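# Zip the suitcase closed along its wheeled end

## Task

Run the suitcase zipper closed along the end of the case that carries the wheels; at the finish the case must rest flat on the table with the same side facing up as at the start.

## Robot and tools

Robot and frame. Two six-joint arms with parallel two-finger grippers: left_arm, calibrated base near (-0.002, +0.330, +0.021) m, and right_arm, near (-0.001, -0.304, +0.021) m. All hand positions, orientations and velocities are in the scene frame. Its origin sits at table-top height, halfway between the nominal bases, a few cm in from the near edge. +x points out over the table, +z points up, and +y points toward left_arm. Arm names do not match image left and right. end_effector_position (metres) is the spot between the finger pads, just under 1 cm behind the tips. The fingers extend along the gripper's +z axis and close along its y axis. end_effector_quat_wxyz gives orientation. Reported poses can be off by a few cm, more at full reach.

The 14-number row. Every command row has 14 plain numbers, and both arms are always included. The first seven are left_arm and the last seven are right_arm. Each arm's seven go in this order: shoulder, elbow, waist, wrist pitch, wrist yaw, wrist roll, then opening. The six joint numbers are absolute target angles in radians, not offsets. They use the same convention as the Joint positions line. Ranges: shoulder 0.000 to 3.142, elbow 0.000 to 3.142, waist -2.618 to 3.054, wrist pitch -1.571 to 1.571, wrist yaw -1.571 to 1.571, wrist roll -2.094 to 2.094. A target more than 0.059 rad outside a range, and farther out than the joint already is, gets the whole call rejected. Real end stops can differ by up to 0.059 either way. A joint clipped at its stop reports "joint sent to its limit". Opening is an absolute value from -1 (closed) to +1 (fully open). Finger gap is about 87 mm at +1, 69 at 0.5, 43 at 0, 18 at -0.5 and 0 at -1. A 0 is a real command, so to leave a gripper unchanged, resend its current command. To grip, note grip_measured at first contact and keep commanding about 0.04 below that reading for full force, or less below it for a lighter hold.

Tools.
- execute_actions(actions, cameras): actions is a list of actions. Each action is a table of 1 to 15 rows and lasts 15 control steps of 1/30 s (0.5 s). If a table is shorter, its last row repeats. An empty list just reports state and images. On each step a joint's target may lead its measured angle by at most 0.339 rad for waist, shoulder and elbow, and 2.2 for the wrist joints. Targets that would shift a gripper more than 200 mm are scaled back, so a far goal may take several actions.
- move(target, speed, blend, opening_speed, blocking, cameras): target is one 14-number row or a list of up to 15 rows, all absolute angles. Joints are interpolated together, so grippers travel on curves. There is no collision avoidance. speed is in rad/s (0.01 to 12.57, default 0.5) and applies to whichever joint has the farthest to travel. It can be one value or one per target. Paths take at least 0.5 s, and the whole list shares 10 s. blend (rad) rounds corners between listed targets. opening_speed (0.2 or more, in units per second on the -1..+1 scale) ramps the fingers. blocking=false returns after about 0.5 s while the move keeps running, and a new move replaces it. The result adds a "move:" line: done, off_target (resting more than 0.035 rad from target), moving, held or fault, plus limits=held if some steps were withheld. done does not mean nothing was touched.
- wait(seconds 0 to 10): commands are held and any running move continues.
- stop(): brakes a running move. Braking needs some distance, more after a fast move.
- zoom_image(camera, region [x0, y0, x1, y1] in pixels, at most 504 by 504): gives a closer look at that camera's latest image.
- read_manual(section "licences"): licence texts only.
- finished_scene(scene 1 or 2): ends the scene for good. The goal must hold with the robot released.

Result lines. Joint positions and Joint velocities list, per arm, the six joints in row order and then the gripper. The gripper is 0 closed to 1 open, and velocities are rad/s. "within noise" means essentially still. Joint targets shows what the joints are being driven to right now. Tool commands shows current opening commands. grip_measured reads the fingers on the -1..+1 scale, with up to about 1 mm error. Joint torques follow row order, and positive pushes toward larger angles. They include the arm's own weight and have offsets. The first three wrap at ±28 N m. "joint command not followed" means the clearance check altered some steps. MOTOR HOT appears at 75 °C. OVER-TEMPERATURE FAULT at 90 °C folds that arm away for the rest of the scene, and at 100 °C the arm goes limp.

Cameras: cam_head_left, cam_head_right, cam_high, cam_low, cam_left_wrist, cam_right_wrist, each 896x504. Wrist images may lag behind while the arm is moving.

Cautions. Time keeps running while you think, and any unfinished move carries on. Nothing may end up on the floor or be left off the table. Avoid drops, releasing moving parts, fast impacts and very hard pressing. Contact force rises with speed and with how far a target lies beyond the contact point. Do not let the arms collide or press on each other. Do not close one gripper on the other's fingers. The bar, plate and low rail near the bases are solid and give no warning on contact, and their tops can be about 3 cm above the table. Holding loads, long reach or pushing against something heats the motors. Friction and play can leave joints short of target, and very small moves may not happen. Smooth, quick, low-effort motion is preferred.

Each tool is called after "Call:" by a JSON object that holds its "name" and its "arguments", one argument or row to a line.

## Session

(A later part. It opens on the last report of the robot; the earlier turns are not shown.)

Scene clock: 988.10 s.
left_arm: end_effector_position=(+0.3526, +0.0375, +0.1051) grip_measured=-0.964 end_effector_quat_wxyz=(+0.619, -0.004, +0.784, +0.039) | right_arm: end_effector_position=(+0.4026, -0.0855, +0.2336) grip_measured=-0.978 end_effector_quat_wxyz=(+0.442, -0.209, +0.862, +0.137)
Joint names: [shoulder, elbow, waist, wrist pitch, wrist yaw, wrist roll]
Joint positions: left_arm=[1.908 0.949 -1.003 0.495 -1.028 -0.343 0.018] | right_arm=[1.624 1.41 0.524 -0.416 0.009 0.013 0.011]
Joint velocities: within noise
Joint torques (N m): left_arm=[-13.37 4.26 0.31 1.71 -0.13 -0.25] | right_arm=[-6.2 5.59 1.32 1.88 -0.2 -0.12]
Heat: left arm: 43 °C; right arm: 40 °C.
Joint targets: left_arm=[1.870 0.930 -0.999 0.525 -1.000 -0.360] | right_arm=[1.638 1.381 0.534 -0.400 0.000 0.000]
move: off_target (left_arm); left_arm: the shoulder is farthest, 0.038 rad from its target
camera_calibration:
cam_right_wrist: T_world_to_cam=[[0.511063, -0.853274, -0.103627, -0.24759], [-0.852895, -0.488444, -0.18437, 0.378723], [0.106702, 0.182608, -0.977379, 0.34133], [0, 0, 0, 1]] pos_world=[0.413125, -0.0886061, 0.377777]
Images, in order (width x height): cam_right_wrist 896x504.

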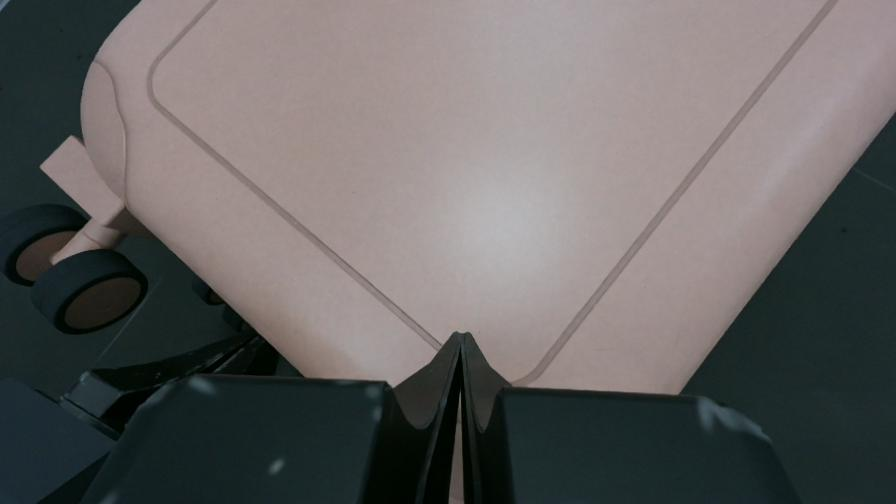

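Call:
{"name": "move", "arguments": {
  "target": [1.86,0.91,-0.985,0.525,-1.0,-0.36,-1,1.66,1.30,0.535,-0.33,0,0,-1],
  "speed": 0.15,
  "cameras": ["cam_right_wrist"]
}}

Scene clock: 991.73 s.
left_arm: end_effector_position=(+0.3501, +0.0423, +0.1016) grip_measured=-0.964 end_effector_quat_wxyz=(+0.616, -0.001, +0.786, +0.043) | right_arm: end_effector_position=(+0.4141, -0.0783, +0.2316) grip_measured=-0.978 end_effector_quat_wxyz=(+0.475, -0.204, +0.843, +0.147)
Joint names: [shoulder, elbow, waist, wrist pitch, wrist yaw, wrist roll]
Joint positions: left_arm=[1.9 0.929 -1.002 0.495 -1.026 -0.343 0.018] | right_arm=[1.624 1.344 0.524 -0.272 0.006 0.013 0.011]
Joint velocities: within noise
Joint torques (N m): left_arm=[-13.3 4.26 0.44 1.71 -0.11 -0.24] | right_arm=[-4.4 4.23 1.39 1.21 -0.21 -0.12]
Heat: left arm: 43 °C; right arm: 39 °C.
Joint targets: left_arm=[1.861 0.910 -0.996 0.525 -0.999 -0.360] | right_arm=[1.660 1.300 0.535 -0.331 -0.003 0.000]
move: off_target (left_arm, right_arm); left_arm: the shoulder is farthest, 0.040 rad from its target; right_arm: the wrist pitch is farthest, 0.058 rad from its target
camera_calibration:
cam_right_wrist: T_world_to_cam=[[0.517132, -0.84964, -0.103374, -0.249754], [-0.838454, -0.478615, -0.260619, 0.404137], [0.171956, 0.221449, -0.959891, 0.308813], [0, 0, 0, 1]] pos_world=[0.414904, -0.087161, 0.375935]
Images, in order (width x height): cam_right_wrist 896x504.

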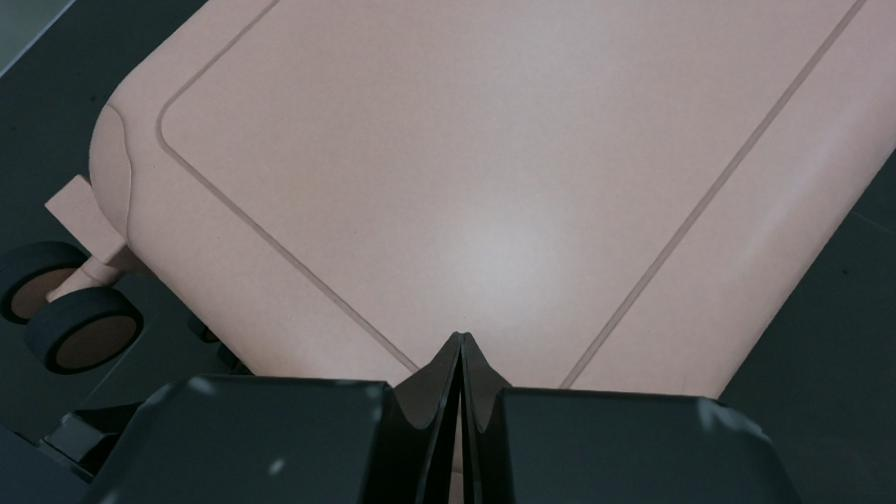

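Call:
{"name": "move", "arguments": {
  "target": [
    [1.82,0.75,-1.0,0.7,-1.03,-0.5,-1,1.66,1.30,0.535,-0.33,0,0,-1],
    [2.0,0.55,-1.03,1.3,-1.13,-1.57,-0.4,1.66,1.30,0.535,-0.33,0,0,-1]
  ],
  "speed": 0.5,
  "cameras": ["cam_left_wrist","cam_head_right"]
}}

Scene clock: 1006.90 s.
left_arm: end_effector_position=(+0.3298, +0.0551, +0.1071) grip_measured=-0.400 end_effector_quat_wxyz=(+0.541, -0.490, +0.552, -0.402) | right_arm: end_effector_position=(+0.4141, -0.0783, +0.2316) grip_measured=-0.978 end_effector_quat_wxyz=(+0.475, -0.204, +0.843, +0.147)
Joint names: [shoulder, elbow, waist, wrist pitch, wrist yaw, wrist roll]
Joint positions: left_arm=[1.975 0.564 -1.013 1.212 -1.095 -1.54 0.3] | right_arm=[1.624 1.344 0.524 -0.272 0.006 0.013 0.011]
Joint velocities: within noise
Joint torques (N m): left_arm=[-6.06 2.58 -0.62 2.2 -0.62 -0.29] | right_arm=[-4.4 4.25 1.39 1.22 -0.17 -0.12]
Heat: left arm: 46 °C; right arm: 37 °C.
Joint targets: left_arm=[2.000 0.550 -1.019 1.299 -1.130 -1.570] | right_arm=[1.660 1.300 0.535 -0.330 0.000 0.000]
move: off_target (left_arm, right_arm); target 2's new numbers were sent with left_arm's wrist pitch 0.088 rad from that target; left_arm: the wrist pitch is farthest, 0.088 rad from its target; right_arm: the wrist pitch is farthest, 0.058 rad from its target
camera_calibration:
cam_left_wrist: T_world_to_cam=[[0.0937125, -0.230122, 0.968639, -0.119452], [-0.65063, -0.75058, -0.115371, 0.301832], [0.753591, -0.619414, -0.220063, -0.0532314], [0, 0, 0, 1]] pos_world=[0.24769, 0.166088, 0.138814]
Images, in order (width x height): cam_head_right 896x504, cam_left_wrist 896x504.

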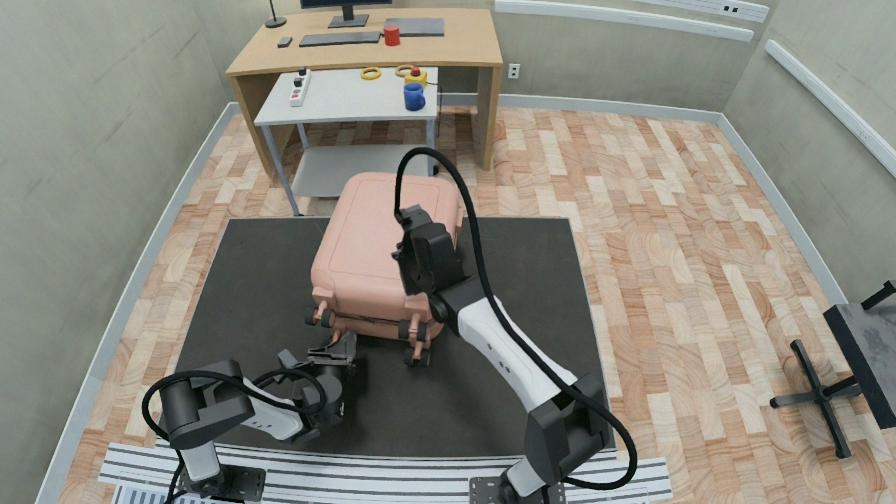

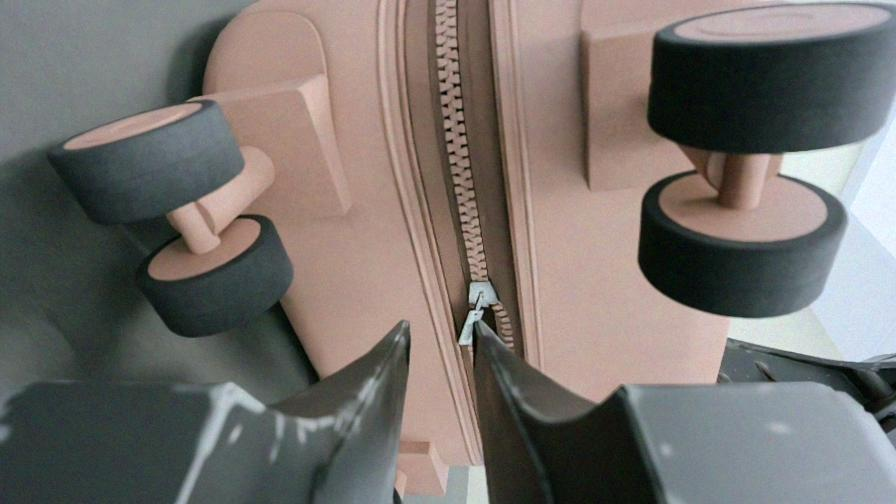

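Call:
{"name": "move", "arguments": {
  "target": [2.05,0.70,-1.015,1.225,-1.14,-1.57,-0.4,1.66,1.30,0.535,-0.33,0,0,-1],
  "speed": 0.15,
  "cameras": ["cam_left_wrist"]
}}

Scene clock: 1022.80 s.
left_arm: end_effector_position=(+0.3453, +0.0321, +0.1221) grip_measured=-0.400 end_effector_quat_wxyz=(+0.539, -0.501, +0.528, -0.424) | right_arm: end_effector_position=(+0.4141, -0.0783, +0.2316) grip_measured=-0.978 end_effector_quat_wxyz=(+0.475, -0.204, +0.843, +0.147)
Joint names: [shoulder, elbow, waist, wrist pitch, wrist yaw, wrist roll]
Joint positions: left_arm=[2.023 0.679 -1.013 1.212 -1.104 -1.54 0.3] | right_arm=[1.624 1.344 0.524 -0.272 0.006 0.013 0.011]
Joint velocities: within noise
Joint torques (N m): left_arm=[-6.72 5.63 -0.23 1.52 -0.59 -0.29] | right_arm=[-4.41 4.22 1.39 1.22 -0.17 -0.12]
Heat: left arm: 42 °C; right arm: 35 °C.
Joint targets: left_arm=[2.050 0.699 -1.015 1.225 -1.140 -1.570] | right_arm=[1.660 1.300 0.535 -0.330 0.000 0.000]
move: off_target (left_arm, right_arm); left_arm: the wrist yaw is farthest, 0.036 rad from its target; right_arm: the wrist pitch is farthest, 0.058 rad from its target
camera_calibration:
cam_left_wrist: T_world_to_cam=[[0.059584, -0.174169, 0.982911, -0.132436], [-0.639806, -0.762476, -0.0963239, 0.290728], [0.766223, -0.623133, -0.156866, -0.0879049], [0, 0, 0, 1]] pos_world=[0.261255, 0.14383, 0.144387]
Images, in order (width x height): cam_left_wrist 896x504.

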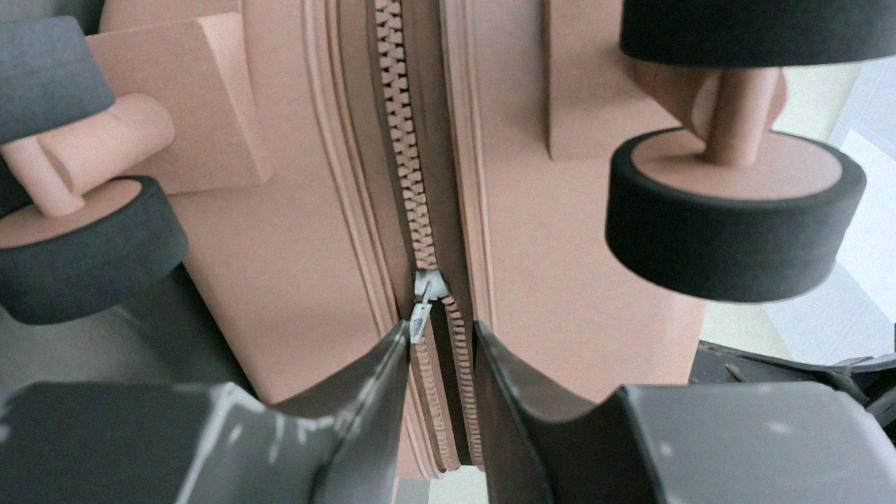

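Call:
{"name": "move", "arguments": {
  "target": [2.09,0.715,-0.99,1.235,-1.13,-1.57,-0.4,1.66,1.30,0.535,-0.33,0,0,-1],
  "speed": 0.12,
  "cameras": ["cam_left_wrist"]
}}

Call:
{"name": "zoom_image", "arguments": {
  "camera": "cam_left_wrist",
  "region": [330, 200, 600, 400]
}}

Scene clock: 1030.73 s.
left_arm: end_effector_position=(+0.3503, +0.0334, +0.1100) grip_measured=-0.400 end_effector_quat_wxyz=(+0.544, -0.501, +0.533, -0.412) | right_arm: end_effector_position=(+0.4141, -0.0783, +0.2316) grip_measured=-0.978 end_effector_quat_wxyz=(+0.475, -0.204, +0.843, +0.147)
Joint names: [shoulder, elbow, waist, wrist pitch, wrist yaw, wrist roll]
Joint positions: left_arm=[2.063 0.694 -1.002 1.212 -1.106 -1.54 0.3] | right_arm=[1.624 1.344 0.524 -0.272 0.006 0.013 0.011]
Joint velocities: within noise
Joint torques (N m): left_arm=[-6.98 5.64 0.35 1.6 -0.47 -0.27] | right_arm=[-4.41 4.23 1.39 1.22 -0.18 -0.12]
Heat: left arm: 41 °C; right arm: 34 °C.
Joint targets: left_arm=[2.089 0.716 -0.996 1.235 -1.131 -1.570] | right_arm=[1.660 1.300 0.535 -0.330 0.000 0.000]
move: off_target (right_arm); right_arm: the wrist pitch is farthest, 0.058 rad from its target
camera_calibration:
cam_left_wrist: T_world_to_cam=[[0.0744808, -0.193843, 0.978201, -0.124662], [-0.631713, -0.768178, -0.104125, 0.292013], [0.771616, -0.610187, -0.179668, -0.092538], [0, 0, 0, 1]] pos_world=[0.265157, 0.143687, 0.135725]
Images, in order (width x height): cam_left_wrist 896x504.

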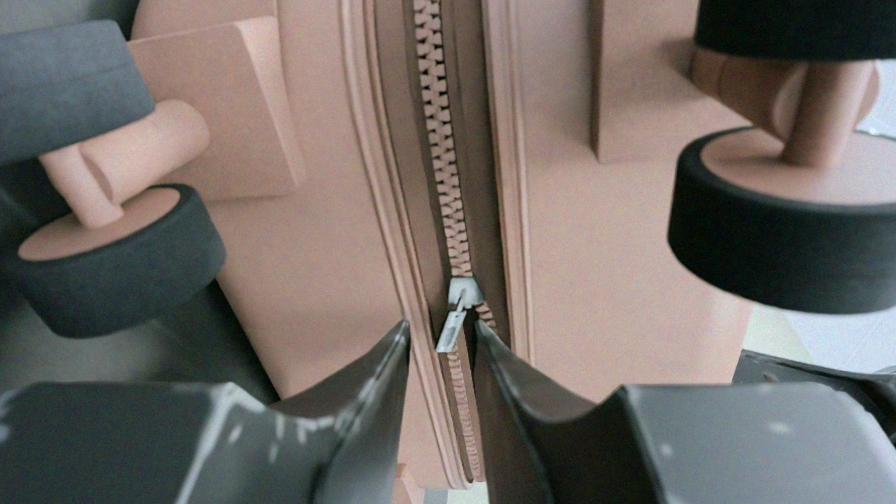

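Scaled by 1.867 from the camera's 896x504 image, which has a finer 1280x720 frame.

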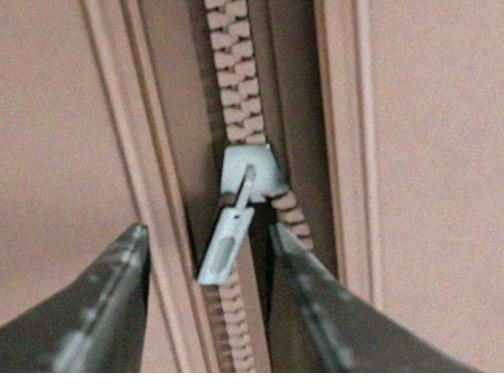

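Call:
{"name": "move", "arguments": {
  "target": [
    [2.115,0.74,-0.975,1.245,-1.13,-1.57,-0.4,1.66,1.30,0.535,-0.33,0,0,-1]
  ],
  "speed": 0.12,
  "cameras": ["cam_left_wrist"]
}}

Call:
{"name": "zoom_image", "arguments": {
  "camera": "cam_left_wrist",
  "region": [330, 200, 600, 400]
}}

Scene clock: 1035.80 s.
left_arm: end_effector_position=(+0.3595, +0.0367, +0.1065) grip_measured=-0.400 end_effector_quat_wxyz=(+0.548, -0.507, +0.527, -0.406) | right_arm: end_effector_position=(+0.4141, -0.0783, +0.2316) grip_measured=-0.978 end_effector_quat_wxyz=(+0.475, -0.204, +0.843, +0.147)
Joint names: [shoulder, elbow, waist, wrist pitch, wrist yaw, wrist roll]
Joint positions: left_arm=[2.087 0.717 -0.98 1.212 -1.106 -1.541 0.3] | right_arm=[1.624 1.344 0.524 -0.272 0.006 0.013 0.011]
Joint velocities: within noise
Joint torques (N m): left_arm=[-7.06 5.55 0.55 1.69 -0.48 -0.3] | right_arm=[-4.4 4.23 1.37 1.22 -0.17 -0.12]
Heat: left arm: 41 °C; right arm: 34 °C.
Joint targets: left_arm=[2.115 0.739 -0.975 1.245 -1.130 -1.571] | right_arm=[1.660 1.300 0.535 -0.330 0.000 0.000]
move: off_target (right_arm); right_arm: the wrist pitch is farthest, 0.058 rad from its target
camera_calibration:
cam_left_wrist: T_world_to_cam=[[0.079382, -0.191907, 0.978197, -0.123098], [-0.615015, -0.7817, -0.103448, 0.294331], [0.78451, -0.593394, -0.180079, -0.103502], [0, 0, 0, 1]] pos_world=[0.271988, 0.145038, 0.132223]
Images, in order (width x height): cam_left_wrist 896x504.

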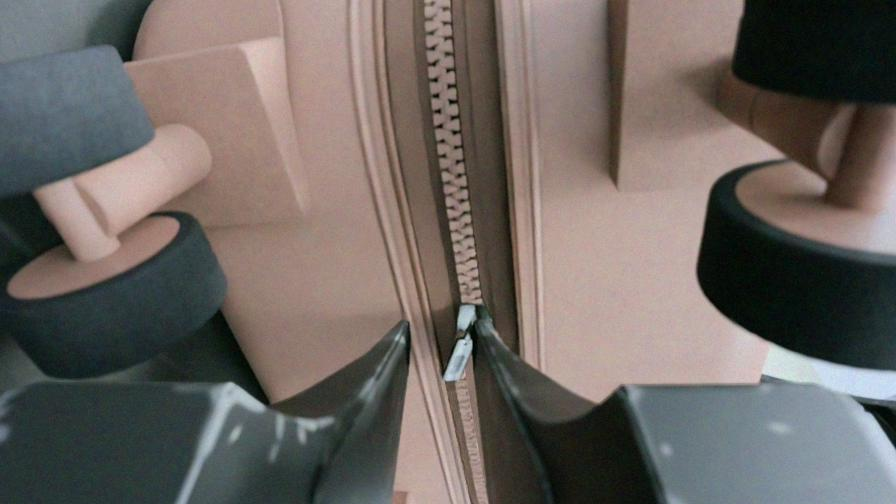

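Scaled by 1.867 from the camera's 896x504 image, which has a finer 1280x720 frame.

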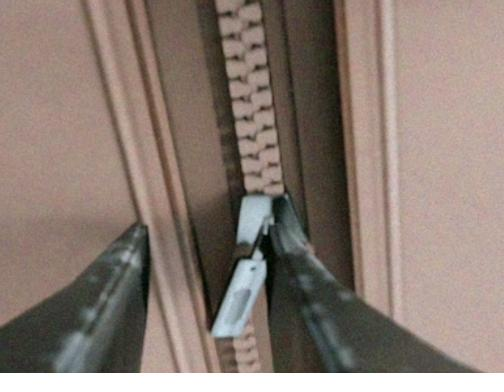

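Call:
{"name": "move", "arguments": {
  "target": [2.115,0.74,-0.975,1.245,-1.13,-1.57,-1,1.66,1.30,0.535,-0.33,0,0,-1],
  "speed": 0.12,
  "opening_speed": 0.6,
  "cameras": ["cam_left_wrist"]
}}

Call:
{"name": "zoom_image", "arguments": {
  "camera": "cam_left_wrist",
  "region": [330, 200, 600, 400]
}}

Scene clock: 1041.63 s.
left_arm: end_effector_position=(+0.3581, +0.0350, +0.1065) grip_measured=-0.964 end_effector_quat_wxyz=(+0.547, -0.506, +0.529, -0.407) | right_arm: end_effector_position=(+0.4141, -0.0783, +0.2316) grip_measured=-0.978 end_effector_quat_wxyz=(+0.475, -0.204, +0.843, +0.147)
Joint names: [shoulder, elbow, waist, wrist pitch, wrist yaw, wrist roll]
Joint positions: left_arm=[2.087 0.717 -0.985 1.212 -1.106 -1.541 0.018] | right_arm=[1.624 1.344 0.524 -0.272 0.006 0.013 0.011]
Joint velocities: within noise
Joint torques (N m): left_arm=[-7.09 5.72 0.35 1.7 -0.46 -0.28] | right_arm=[-4.4 4.22 1.37 1.22 -0.17 -0.12]
Heat: left arm: 40 °C; right arm: 33 °C.
Joint targets: left_arm=[2.115 0.740 -0.980 1.245 -1.130 -1.570] | right_arm=[1.660 1.300 0.535 -0.330 0.000 0.000]
move: off_target (right_arm); right_arm: the wrist pitch is farthest, 0.058 rad from its target
camera_calibration:
cam_left_wrist: T_world_to_cam=[[0.0784884, -0.192266, 0.978199, -0.122992], [-0.61867, -0.778812, -0.103436, 0.293385], [0.781721, -0.597064, -0.180077, -0.102363], [0, 0, 0, 1]] pos_world=[0.271181, 0.143727, 0.132223]
Images, in order (width x height): cam_left_wrist 896x504.

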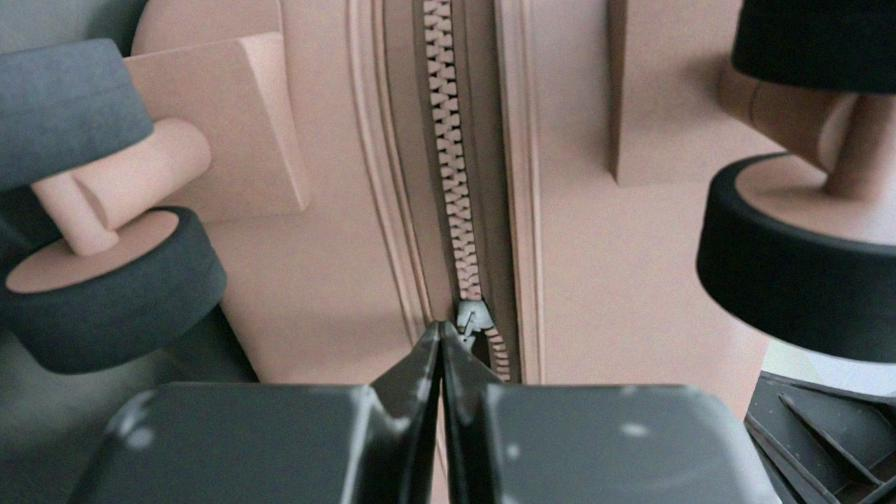

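Scaled by 1.867 from the camera's 896x504 image, which has a finer 1280x720 frame.

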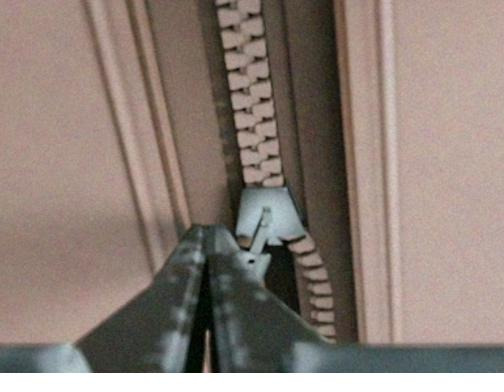

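Call:
{"name": "move", "arguments": {
  "target": [
    [2.08,0.725,-0.985,1.245,-1.13,-1.57,-0.3,1.66,1.30,0.535,-0.33,0,0,-1]
  ],
  "speed": 0.12,
  "cameras": ["cam_left_wrist"]
}}

Call:
{"name": "move", "arguments": {
  "target": [
    [2.095,0.755,-0.975,1.255,-1.13,-1.57,-0.3,1.66,1.30,0.535,-0.33,0,0,-1]
  ],
  "speed": 0.12,
  "cameras": ["cam_left_wrist"]
}}

Call:
{"name": "zoom_image", "arguments": {
  "camera": "cam_left_wrist",
  "region": [330, 200, 600, 400]
}}

Scene clock: 1050.13 s.
left_arm: end_effector_position=(+0.3581, +0.0350, +0.1065) grip_measured=-0.300 end_effector_quat_wxyz=(+0.547, -0.506, +0.529, -0.407) | right_arm: end_effector_position=(+0.4141, -0.0783, +0.2316) grip_measured=-0.978 end_effector_quat_wxyz=(+0.475, -0.204, +0.843, +0.147)
Joint names: [shoulder, elbow, waist, wrist pitch, wrist yaw, wrist roll]
Joint positions: left_arm=[2.087 0.717 -0.985 1.212 -1.106 -1.541 0.35] | right_arm=[1.624 1.344 0.524 -0.272 0.006 0.013 0.011]
Joint velocities: within noise
Joint torques (N m): left_arm=[-10.13 4.57 -0.02 1.7 -0.47 -0.26] | right_arm=[-4.4 4.22 1.39 1.22 -0.17 -0.12]
Heat: left arm: 39 °C; right arm: 33 °C.
Joint targets: left_arm=[2.080 0.725 -0.985 1.245 -1.130 -1.570] | right_arm=[1.660 1.300 0.535 -0.330 0.000 0.000]
move: off_target (right_arm); right_arm: the wrist pitch is farthest, 0.058 rad from its target
camera_calibration:
cam_left_wrist: T_world_to_cam=[[0.0784884, -0.192266, 0.978199, -0.122992], [-0.61867, -0.778812, -0.103436, 0.293385], [0.781721, -0.597064, -0.180077, -0.102363], [0, 0, 0, 1]] pos_world=[0.271181, 0.143727, 0.132223]
Images, in order (width x height): cam_left_wrist 896x504.

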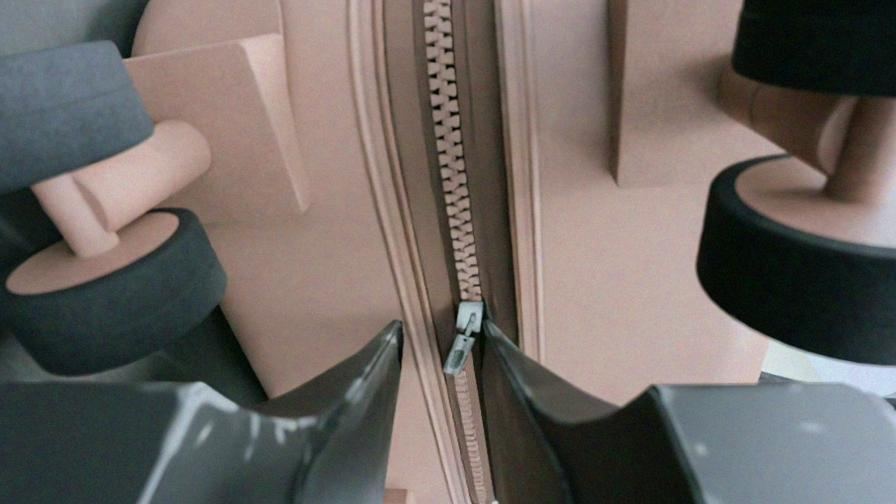

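Scene clock: 1050.83 s.
left_arm: end_effector_position=(+0.3597, +0.0327, +0.1097) grip_measured=-0.300 end_effector_quat_wxyz=(+0.546, -0.507, +0.525, -0.411) | right_arm: end_effector_position=(+0.4141, -0.0783, +0.2316) grip_measured=-0.978 end_effector_quat_wxyz=(+0.475, -0.204, +0.843, +0.147)
Joint names: [shoulder, elbow, waist, wrist pitch, wrist yaw, wrist roll]
Joint positions: left_arm=[2.087 0.728 -0.985 1.212 -1.106 -1.541 0.35] | right_arm=[1.624 1.344 0.524 -0.272 0.006 0.013 0.011]
Joint velocities: within noise
Joint torques (N m): left_arm=[-8.91 6.16 0.58 1.77 -0.44 -0.29] | right_arm=[-4.4 4.23 1.37 1.22 -0.17 -0.12]
Heat: left arm: 39 °C; right arm: 33 °C.
Joint targets: left_arm=[2.095 0.756 -0.977 1.255 -1.130 -1.570] | right_arm=[1.660 1.300 0.535 -0.330 0.000 0.000]
move: off_target (left_arm, right_arm); left_arm: the wrist pitch is farthest, 0.043 rad from its target; right_arm: the wrist pitch is farthest, 0.058 rad from its target
camera_calibration:
cam_left_wrist: T_world_to_cam=[[0.0727056, -0.183512, 0.980325, -0.12512], [-0.618076, -0.779716, -0.100119, 0.292328], [0.782749, -0.598637, -0.170114, -0.105668], [0, 0, 0, 1]] pos_world=[0.272489, 0.141715, 0.133951]
Images, in order (width x height): cam_left_wrist 896x504.

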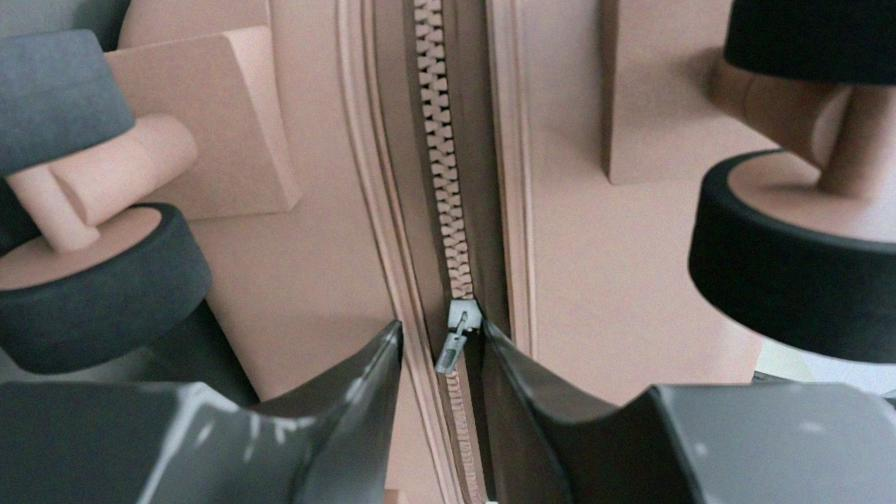

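Scaled by 1.867 from the camera's 896x504 image, which has a finer 1280x720 frame.

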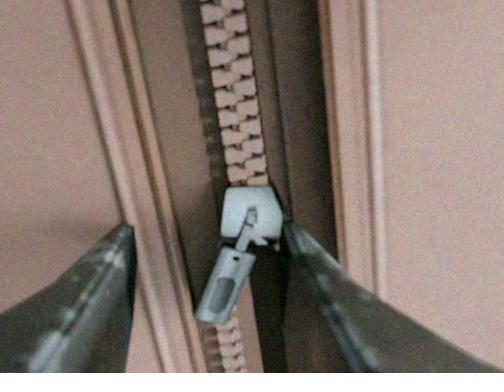

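Call:
{"name": "move", "arguments": {
  "target": [
    [2.12,0.785,-1.0,1.25,-1.13,-1.57,-0.3,1.66,1.30,0.535,-0.33,0,0,-1]
  ],
  "speed": 0.12,
  "cameras": ["cam_left_wrist"]
}}

Call:
{"name": "zoom_image", "arguments": {
  "camera": "cam_left_wrist",
  "region": [330, 200, 600, 400]
}}

Scene clock: 1056.83 s.
left_arm: end_effector_position=(+0.3586, +0.0258, +0.1131) grip_measured=-0.300 end_effector_quat_wxyz=(+0.546, -0.508, +0.520, -0.416) | right_arm: end_effector_position=(+0.4141, -0.0783, +0.2316) grip_measured=-0.978 end_effector_quat_wxyz=(+0.475, -0.204, +0.843, +0.147)
Joint names: [shoulder, elbow, waist, wrist pitch, wrist yaw, wrist roll]
Joint positions: left_arm=[2.095 0.749 -0.999 1.212 -1.12 -1.541 0.35] | right_arm=[1.624 1.344 0.524 -0.272 0.006 0.013 0.011]
Joint velocities: within noise
Joint torques (N m): left_arm=[-7.3 6.76 -0.14 1.72 -0.38 -0.28] | right_arm=[-4.4 4.23 1.37 1.22 -0.17 -0.12]
Heat: left arm: 39 °C; right arm: 33 °C.
Joint targets: left_arm=[2.121 0.784 -1.000 1.250 -1.133 -1.570] | right_arm=[1.660 1.300 0.535 -0.330 0.000 0.000]
move: off_target (left_arm, right_arm); left_arm: the wrist pitch is farthest, 0.038 rad from its target; right_arm: the wrist pitch is farthest, 0.058 rad from its target
camera_calibration:
cam_left_wrist: T_world_to_cam=[[0.0637306, -0.173151, 0.982831, -0.126979], [-0.617225, -0.78072, -0.0975209, 0.286055], [0.784201, -0.600413, -0.156629, -0.110493], [0, 0, 0, 1]] pos_world=[0.271301, 0.135001, 0.135388]
Images, in order (width x height): cam_left_wrist 896x504.

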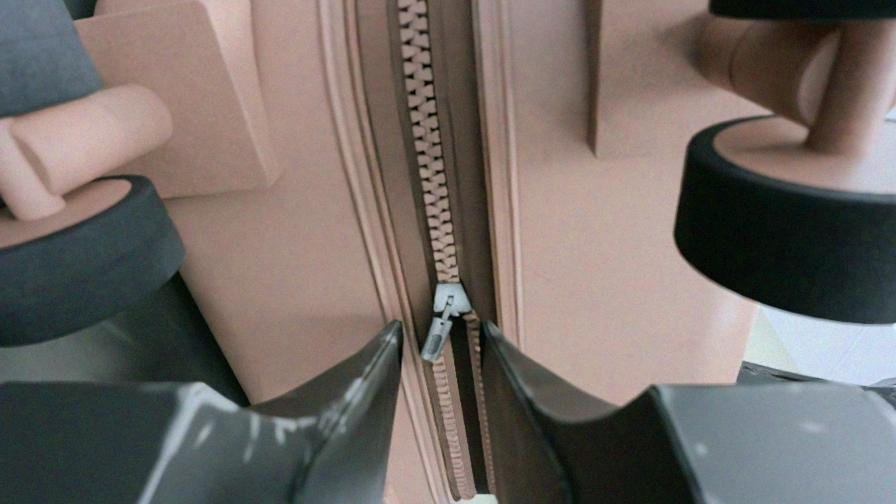

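Scaled by 1.867 from the camera's 896x504 image, which has a finer 1280x720 frame.

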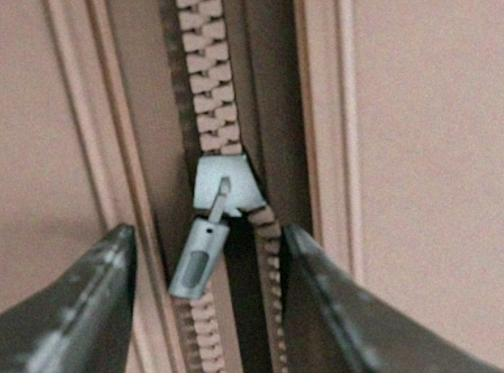

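Call:
{"name": "move", "arguments": {
  "target": [
    [2.13,0.785,-0.99,1.25,-1.13,-1.57,-0.3,1.66,1.30,0.535,-0.33,0,0,-1],
    [2.13,0.785,-0.99,1.25,-1.13,-1.57,-1,1.66,1.30,0.535,-0.33,0,0,-1]
  ],
  "speed": 0.12,
  "opening_speed": 0.6,
  "cameras": ["cam_left_wrist"]
}}

Call:
{"name": "zoom_image", "arguments": {
  "camera": "cam_left_wrist",
  "region": [330, 200, 600, 400]
}}

Scene clock: 1064.37 s.
left_arm: end_effector_position=(+0.3581, +0.0247, +0.1062) grip_measured=-0.964 end_effector_quat_wxyz=(+0.546, -0.505, +0.527, -0.412) | right_arm: end_effector_position=(+0.4144, -0.0784, +0.2319) grip_measured=-0.978 end_effector_quat_wxyz=(+0.475, -0.204, +0.843, +0.147)
Joint names: [shoulder, elbow, waist, wrist pitch, wrist yaw, wrist roll]
Joint positions: left_arm=[2.112 0.751 -1 1.212 -1.117 -1.541 0.018] | right_arm=[1.624 1.344 0.524 -0.27 0.007 0.013 0.011]
Joint velocities: within noise
Joint torques (N m): left_arm=[-8.18 6.6 0.72 1.74 -0.34 -0.27] | right_arm=[-4.4 4.23 1.39 1.21 -0.17 -0.12]
Heat: left arm: 39 °C; right arm: 32 °C.
Joint targets: left_arm=[2.130 0.785 -0.990 1.250 -1.126 -1.570] | right_arm=[1.660 1.300 0.535 -0.329 0.002 0.000]
move: off_target (left_arm, right_arm); target 2's new numbers were sent with left_arm's wrist pitch 0.038 rad from that target; left_arm: the wrist pitch is farthest, 0.038 rad from its target; right_arm: the wrist pitch is farthest, 0.060 rad from its target
camera_calibration:
cam_left_wrist: T_world_to_cam=[[0.0713485, -0.185996, 0.979957, -0.122475], [-0.621678, -0.776586, -0.102133, 0.286186], [0.780017, -0.60193, -0.171038, -0.108753], [0, 0, 0, 1]] pos_world=[0.271483, 0.134007, 0.130649]
Images, in order (width x height): cam_left_wrist 896x504.

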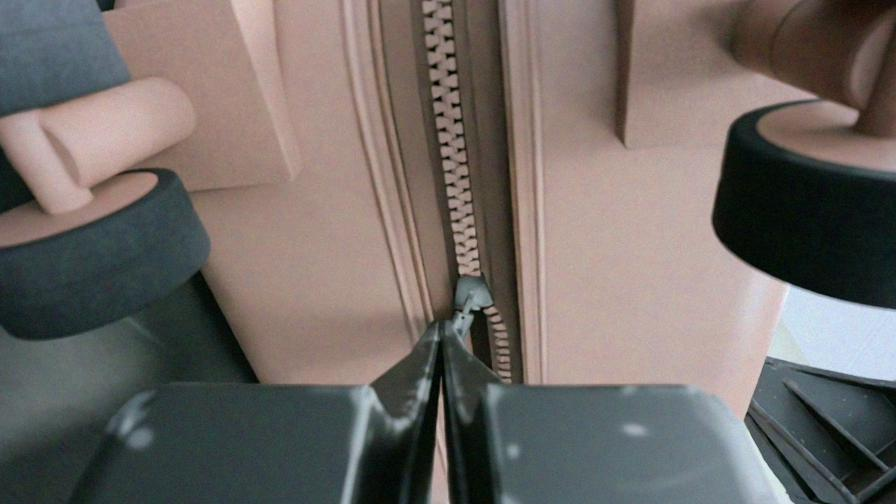

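Scaled by 1.867 from the camera's 896x504 image, which has a finer 1280x720 frame.

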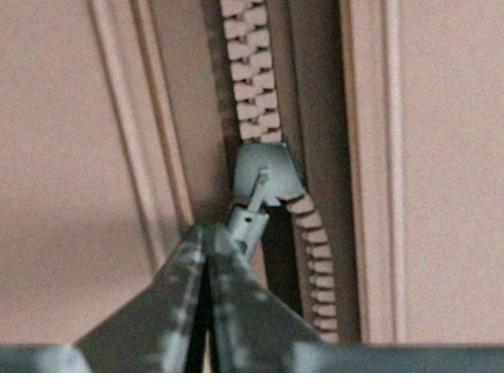

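Call:
{"name": "move", "arguments": {
  "target": [
    [2.07,0.745,-1.01,1.25,-1.13,-1.57,-0.45,1.66,1.30,0.535,-0.33,0,0,-1],
    [2.075,0.775,-1.01,1.27,-1.13,-1.57,-0.45,1.66,1.30,0.535,-0.33,0,0,-1]
  ],
  "speed": 0.12,
  "cameras": ["cam_left_wrist"]
}}

Call:
{"name": "zoom_image", "arguments": {
  "camera": "cam_left_wrist",
  "region": [330, 200, 600, 400]
}}

Scene clock: 1071.77 s.
left_arm: end_effector_position=(+0.3580, +0.0235, +0.1072) grip_measured=-0.450 end_effector_quat_wxyz=(+0.545, -0.505, +0.526, -0.414) | right_arm: end_effector_position=(+0.4144, -0.0784, +0.2319) grip_measured=-0.978 end_effector_quat_wxyz=(+0.475, -0.204, +0.843, +0.147)
Joint names: [shoulder, elbow, waist, wrist pitch, wrist yaw, wrist roll]
Joint positions: left_arm=[2.112 0.754 -1.002 1.212 -1.117 -1.543 0.275] | right_arm=[1.624 1.344 0.524 -0.27 0.007 0.013 0.011]
Joint velocities: within noise
Joint torques (N m): left_arm=[-13.14 5.55 -0.59 1.93 -0.36 -0.27] | right_arm=[-4.41 4.23 1.39 1.2 -0.19 -0.12]
Heat: left arm: 39 °C; right arm: 32 °C.
Joint targets: left_arm=[2.075 0.775 -1.008 1.270 -1.130 -1.570] | right_arm=[1.660 1.300 0.535 -0.330 0.000 0.000]
move: off_target (left_arm, right_arm); left_arm: the wrist pitch is farthest, 0.058 rad from its target; right_arm: the wrist pitch is farthest, 0.060 rad from its target
camera_calibration:
cam_left_wrist: T_world_to_cam=[[0.0692939, -0.182035, 0.980847, -0.12314], [-0.622579, -0.776134, -0.100059, 0.285497], [0.779483, -0.603722, -0.167112, -0.109439], [0, 0, 0, 1]] pos_world=[0.271583, 0.133098, 0.131059]
Images, in order (width x height): cam_left_wrist 896x504.

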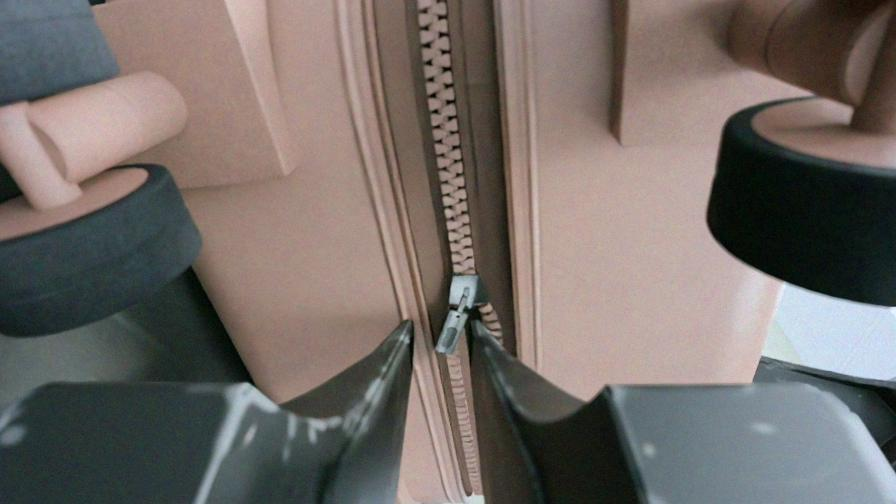

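Scaled by 1.867 from the camera's 896x504 image, which has a finer 1280x720 frame.

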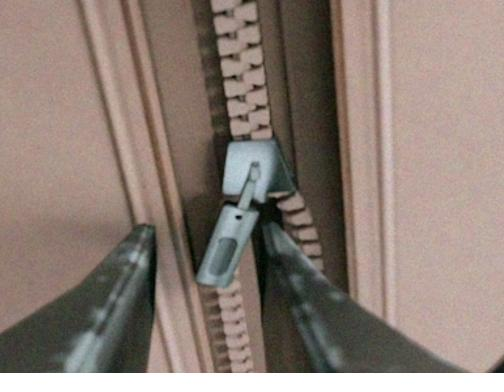

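Call:
{"name": "move", "arguments": {
  "target": [
    [2.04,0.765,-1.01,1.27,-1.13,-1.57,-0.45,1.66,1.30,0.535,-0.33,0,0,-1]
  ],
  "speed": 0.12,
  "cameras": ["cam_left_wrist"]
}}

Call:
{"name": "zoom_image", "arguments": {
  "camera": "cam_left_wrist",
  "region": [330, 200, 600, 400]
}}

Scene clock: 1080.03 s.
left_arm: end_effector_position=(+0.3570, +0.0213, +0.1198) grip_measured=-0.450 end_effector_quat_wxyz=(+0.542, -0.507, +0.517, -0.426) | right_arm: end_effector_position=(+0.4144, -0.0784, +0.2319) grip_measured=-0.978 end_effector_quat_wxyz=(+0.475, -0.204, +0.843, +0.147)
Joint names: [shoulder, elbow, waist, wrist pitch, wrist yaw, wrist roll]
Joint positions: left_arm=[2.083 0.754 -1.006 1.212 -1.117 -1.543 0.275] | right_arm=[1.624 1.344 0.524 -0.27 0.007 0.013 0.011]
Joint velocities: within noise
Joint torques (N m): left_arm=[-13.55 4.94 -0.31 1.92 -0.35 -0.25] | right_arm=[-4.4 4.22 1.39 1.2 -0.19 -0.12]
Heat: left arm: 42 °C; right arm: 32 °C.
Joint targets: left_arm=[2.040 0.765 -1.012 1.270 -1.130 -1.570] | right_arm=[1.660 1.300 0.535 -0.330 0.000 0.000]
move: off_target (left_arm, right_arm); left_arm: the wrist pitch is farthest, 0.058 rad from its target; right_arm: the wrist pitch is farthest, 0.060 rad from its target
camera_calibration:
cam_left_wrist: T_world_to_cam=[[0.0531859, -0.158053, 0.985997, -0.131231], [-0.624625, -0.775647, -0.0906409, 0.283951], [0.779112, -0.611058, -0.139977, -0.110709], [0, 0, 0, 1]] pos_world=[0.270597, 0.131855, 0.139634]
Images, in order (width x height): cam_left_wrist 896x504.

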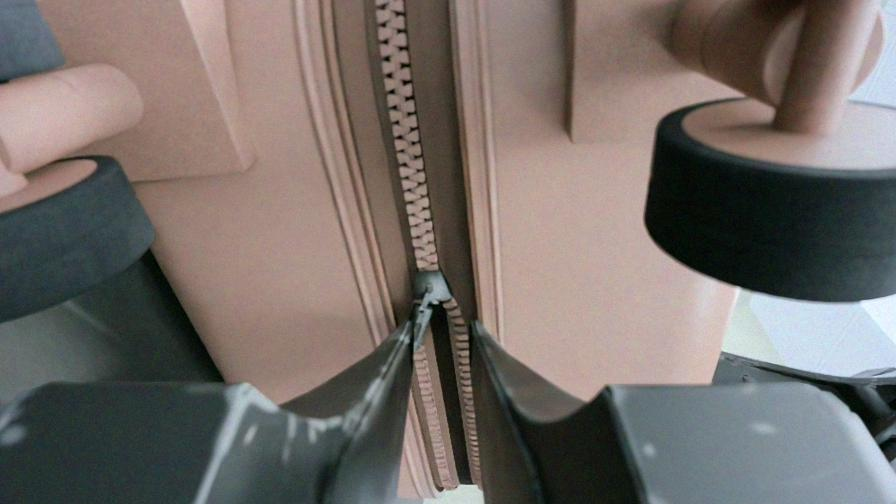

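Scaled by 1.867 from the camera's 896x504 image, which has a finer 1280x720 frame.

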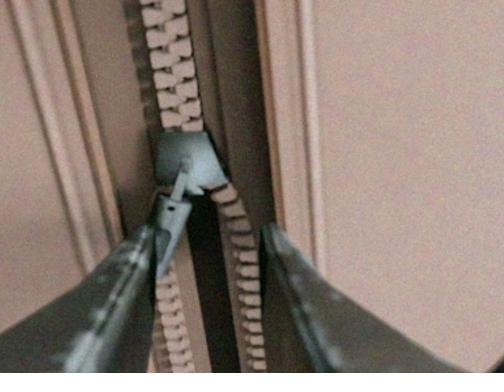

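Call:
{"name": "move", "arguments": {
  "target": [
    [2.123,0.765,-1.01,1.27,-1.13,-1.57,-0.45,1.66,1.30,0.535,-0.33,0,0,-1]
  ],
  "speed": 0.12,
  "cameras": ["cam_left_wrist"]
}}

Call:
{"name": "zoom_image", "arguments": {
  "camera": "cam_left_wrist",
  "region": [330, 200, 600, 400]
}}

Scene clock: 1085.20 s.
left_arm: end_effector_position=(+0.3568, +0.0215, +0.1138) grip_measured=-0.450 end_effector_quat_wxyz=(+0.543, -0.506, +0.522, -0.421) | right_arm: end_effector_position=(+0.4144, -0.0784, +0.2319) grip_measured=-0.978 end_effector_quat_wxyz=(+0.475, -0.204, +0.843, +0.147)
Joint names: [shoulder, elbow, waist, wrist pitch, wrist yaw, wrist roll]
Joint positions: left_arm=[2.097 0.754 -1.006 1.212 -1.117 -1.543 0.275] | right_arm=[1.624 1.344 0.524 -0.27 0.007 0.013 0.011]
Joint velocities: within noise
Joint torques (N m): left_arm=[-7.21 4.94 -0.23 1.91 -0.38 -0.28] | right_arm=[-4.41 4.23 1.39 1.21 -0.19 -0.12]
Heat: left arm: 42 °C; right arm: 32 °C.
Joint targets: left_arm=[2.123 0.765 -1.010 1.270 -1.130 -1.570] | right_arm=[1.660 1.300 0.535 -0.330 0.000 0.000]
move: off_target (left_arm, right_arm); left_arm: the wrist pitch is farthest, 0.058 rad from its target; right_arm: the wrist pitch is farthest, 0.060 rad from its target
camera_calibration:
cam_left_wrist: T_world_to_cam=[[0.060389, -0.169574, 0.983666, -0.127385], [-0.62534, -0.774532, -0.0951308, 0.284231], [0.778013, -0.60938, -0.152815, -0.109579], [0, 0, 0, 1]] pos_world=[0.270687, 0.13177, 0.135599]
Images, in order (width x height): cam_left_wrist 896x504.

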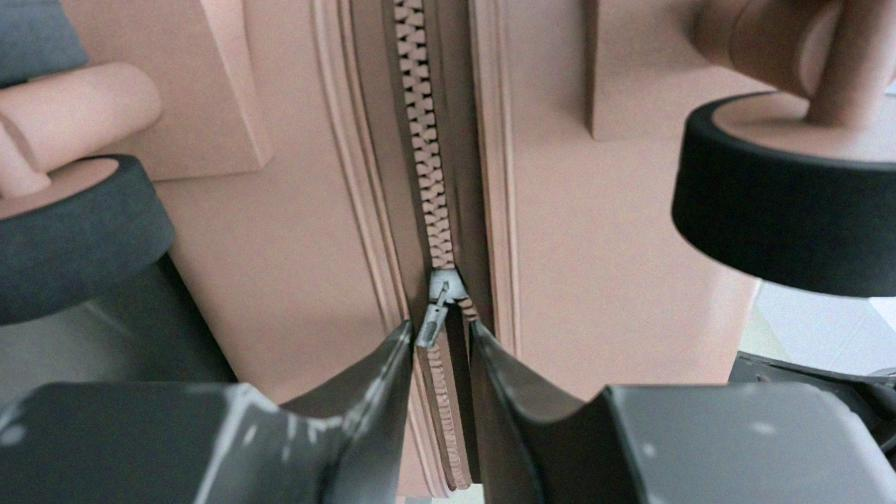

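Scaled by 1.867 from the camera's 896x504 image, which has a finer 1280x720 frame.

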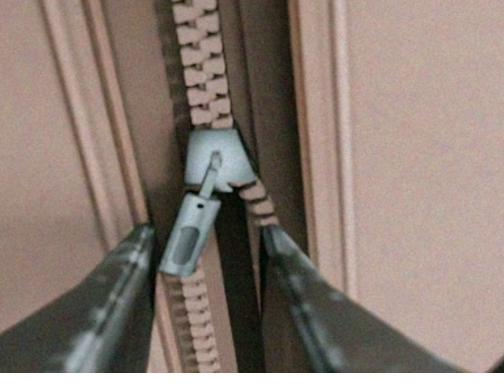

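Call:
{"name": "move", "arguments": {
  "target": [
    [2.145,0.805,-0.985,1.27,-1.13,-1.57,-0.45,1.66,1.30,0.535,-0.33,0,0,-1]
  ],
  "speed": 0.12,
  "cameras": ["cam_left_wrist"]
}}

Call:
{"name": "zoom_image", "arguments": {
  "camera": "cam_left_wrist",
  "region": [330, 200, 600, 400]
}}

Scene clock: 1092.33 s.
left_arm: end_effector_position=(+0.3587, +0.0199, +0.1128) grip_measured=-0.450 end_effector_quat_wxyz=(+0.544, -0.507, +0.520, -0.420) | right_arm: end_effector_position=(+0.4150, -0.0784, +0.2321) grip_measured=-0.978 end_effector_quat_wxyz=(+0.477, -0.203, +0.843, +0.147)
Joint names: [shoulder, elbow, waist, wrist pitch, wrist yaw, wrist roll]
Joint positions: left_arm=[2.109 0.768 -1.006 1.212 -1.123 -1.543 0.275] | right_arm=[1.624 1.342 0.524 -0.266 0.009 0.013 0.011]
Joint velocities: within noise
Joint torques (N m): left_arm=[-6.72 7.04 1.46 1.9 -0.35 -0.28] | right_arm=[-4.41 4.4 1.39 1.17 -0.19 -0.12]
Heat: left arm: 42 °C; right arm: 32 °C.
Joint targets: left_arm=[2.144 0.806 -0.986 1.270 -1.136 -1.570] | right_arm=[1.660 1.300 0.535 -0.329 0.002 0.000]
move: off_target (left_arm, right_arm); left_arm: the wrist pitch is farthest, 0.058 rad from its target; right_arm: the wrist pitch is farthest, 0.064 rad from its target
camera_calibration:
cam_left_wrist: T_world_to_cam=[[0.0600015, -0.168414, 0.983888, -0.126607], [-0.620469, -0.778407, -0.0954028, 0.282402], [0.781933, -0.604747, -0.151201, -0.113796], [0, 0, 0, 1]] pos_world=[0.271798, 0.129683, 0.134303]
Images, in order (width x height): cam_left_wrist 896x504.

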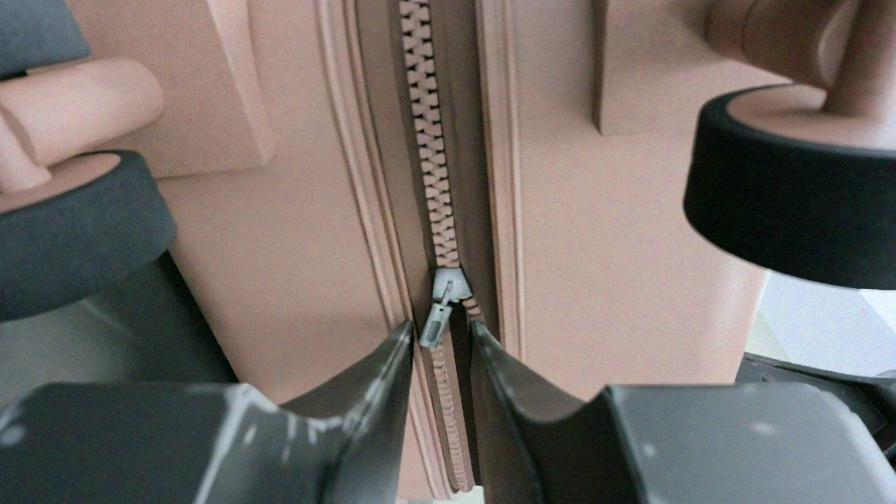

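Scaled by 1.867 from the camera's 896x504 image, which has a finer 1280x720 frame.

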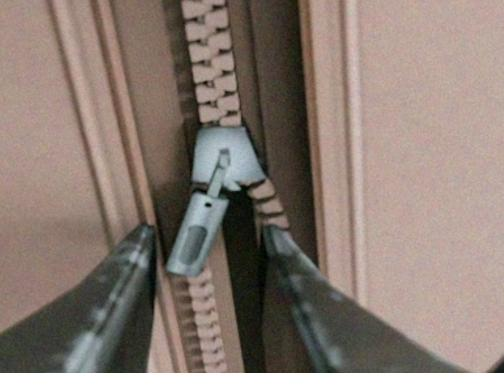

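Call:
{"name": "move", "arguments": {
  "target": [
    [2.145,0.80,-0.95,1.27,-1.13,-1.57,-0.45,1.66,1.30,0.535,-0.33,0,0,-1]
  ],
  "speed": 0.12,
  "cameras": ["cam_left_wrist"]
}}

Call:
{"name": "zoom_image", "arguments": {
  "camera": "cam_left_wrist",
  "region": [330, 200, 600, 400]
}}

Scene clock: 1096.40 s.
left_arm: end_effector_position=(+0.3648, +0.0252, +0.1115) grip_measured=-0.450 end_effector_quat_wxyz=(+0.544, -0.513, +0.515, -0.419) | right_arm: end_effector_position=(+0.4154, -0.0787, +0.2324) grip_measured=-0.978 end_effector_quat_wxyz=(+0.478, -0.208, +0.841, +0.144)
Joint names: [shoulder, elbow, waist, wrist pitch, wrist yaw, wrist roll]
Joint positions: left_arm=[2.114 0.769 -0.987 1.212 -1.114 -1.554 0.275] | right_arm=[1.624 1.342 0.524 -0.264 0.009 0.002 0.011]
Joint velocities: within noise
Joint torques (N m): left_arm=[-7.06 6.42 2.86 1.92 -0.32 -0.24] | right_arm=[-4.4 4.4 1.39 1.15 -0.21 -0.12]
Heat: left arm: 42 °C; right arm: 31 °C.
Joint targets: left_arm=[2.145 0.799 -0.949 1.270 -1.124 -1.580] | right_arm=[1.660 1.300 0.535 -0.330 0.000 -0.010]
move: off_target (left_arm, right_arm); left_arm: the wrist pitch is farthest, 0.058 rad from its target; right_arm: the wrist pitch is farthest, 0.066 rad from its target
camera_calibration:
cam_left_wrist: T_world_to_cam=[[0.0633012, -0.159039, 0.985241, -0.126337], [-0.611703, -0.786221, -0.0876116, 0.286351], [0.788551, -0.597129, -0.147054, -0.118641], [0, 0, 0, 1]] pos_world=[0.276714, 0.134199, 0.132113]
Images, in order (width x height): cam_left_wrist 896x504.

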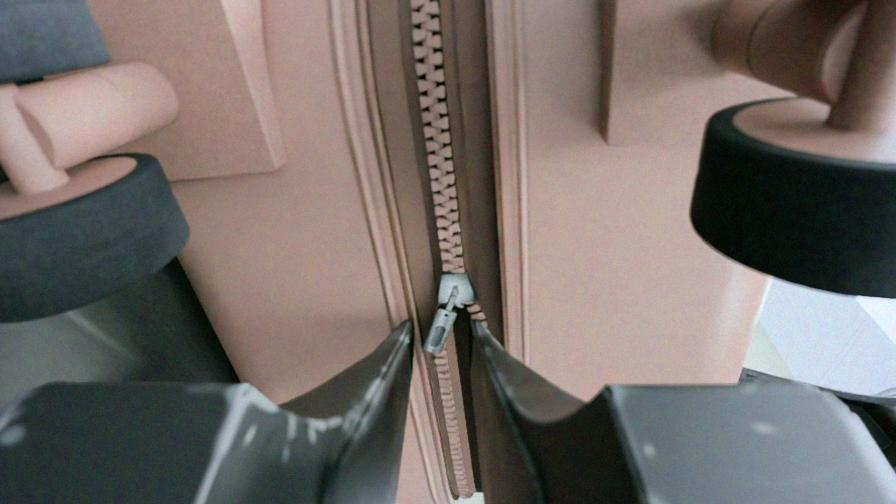

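Scaled by 1.867 from the camera's 896x504 image, which has a finer 1280x720 frame.

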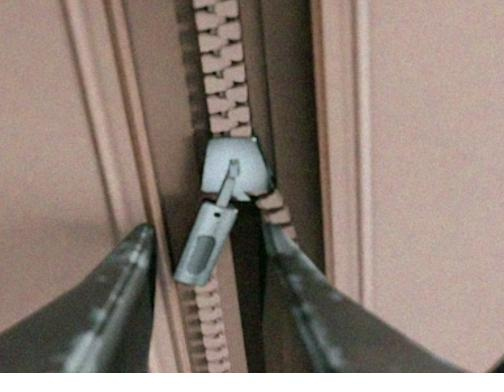

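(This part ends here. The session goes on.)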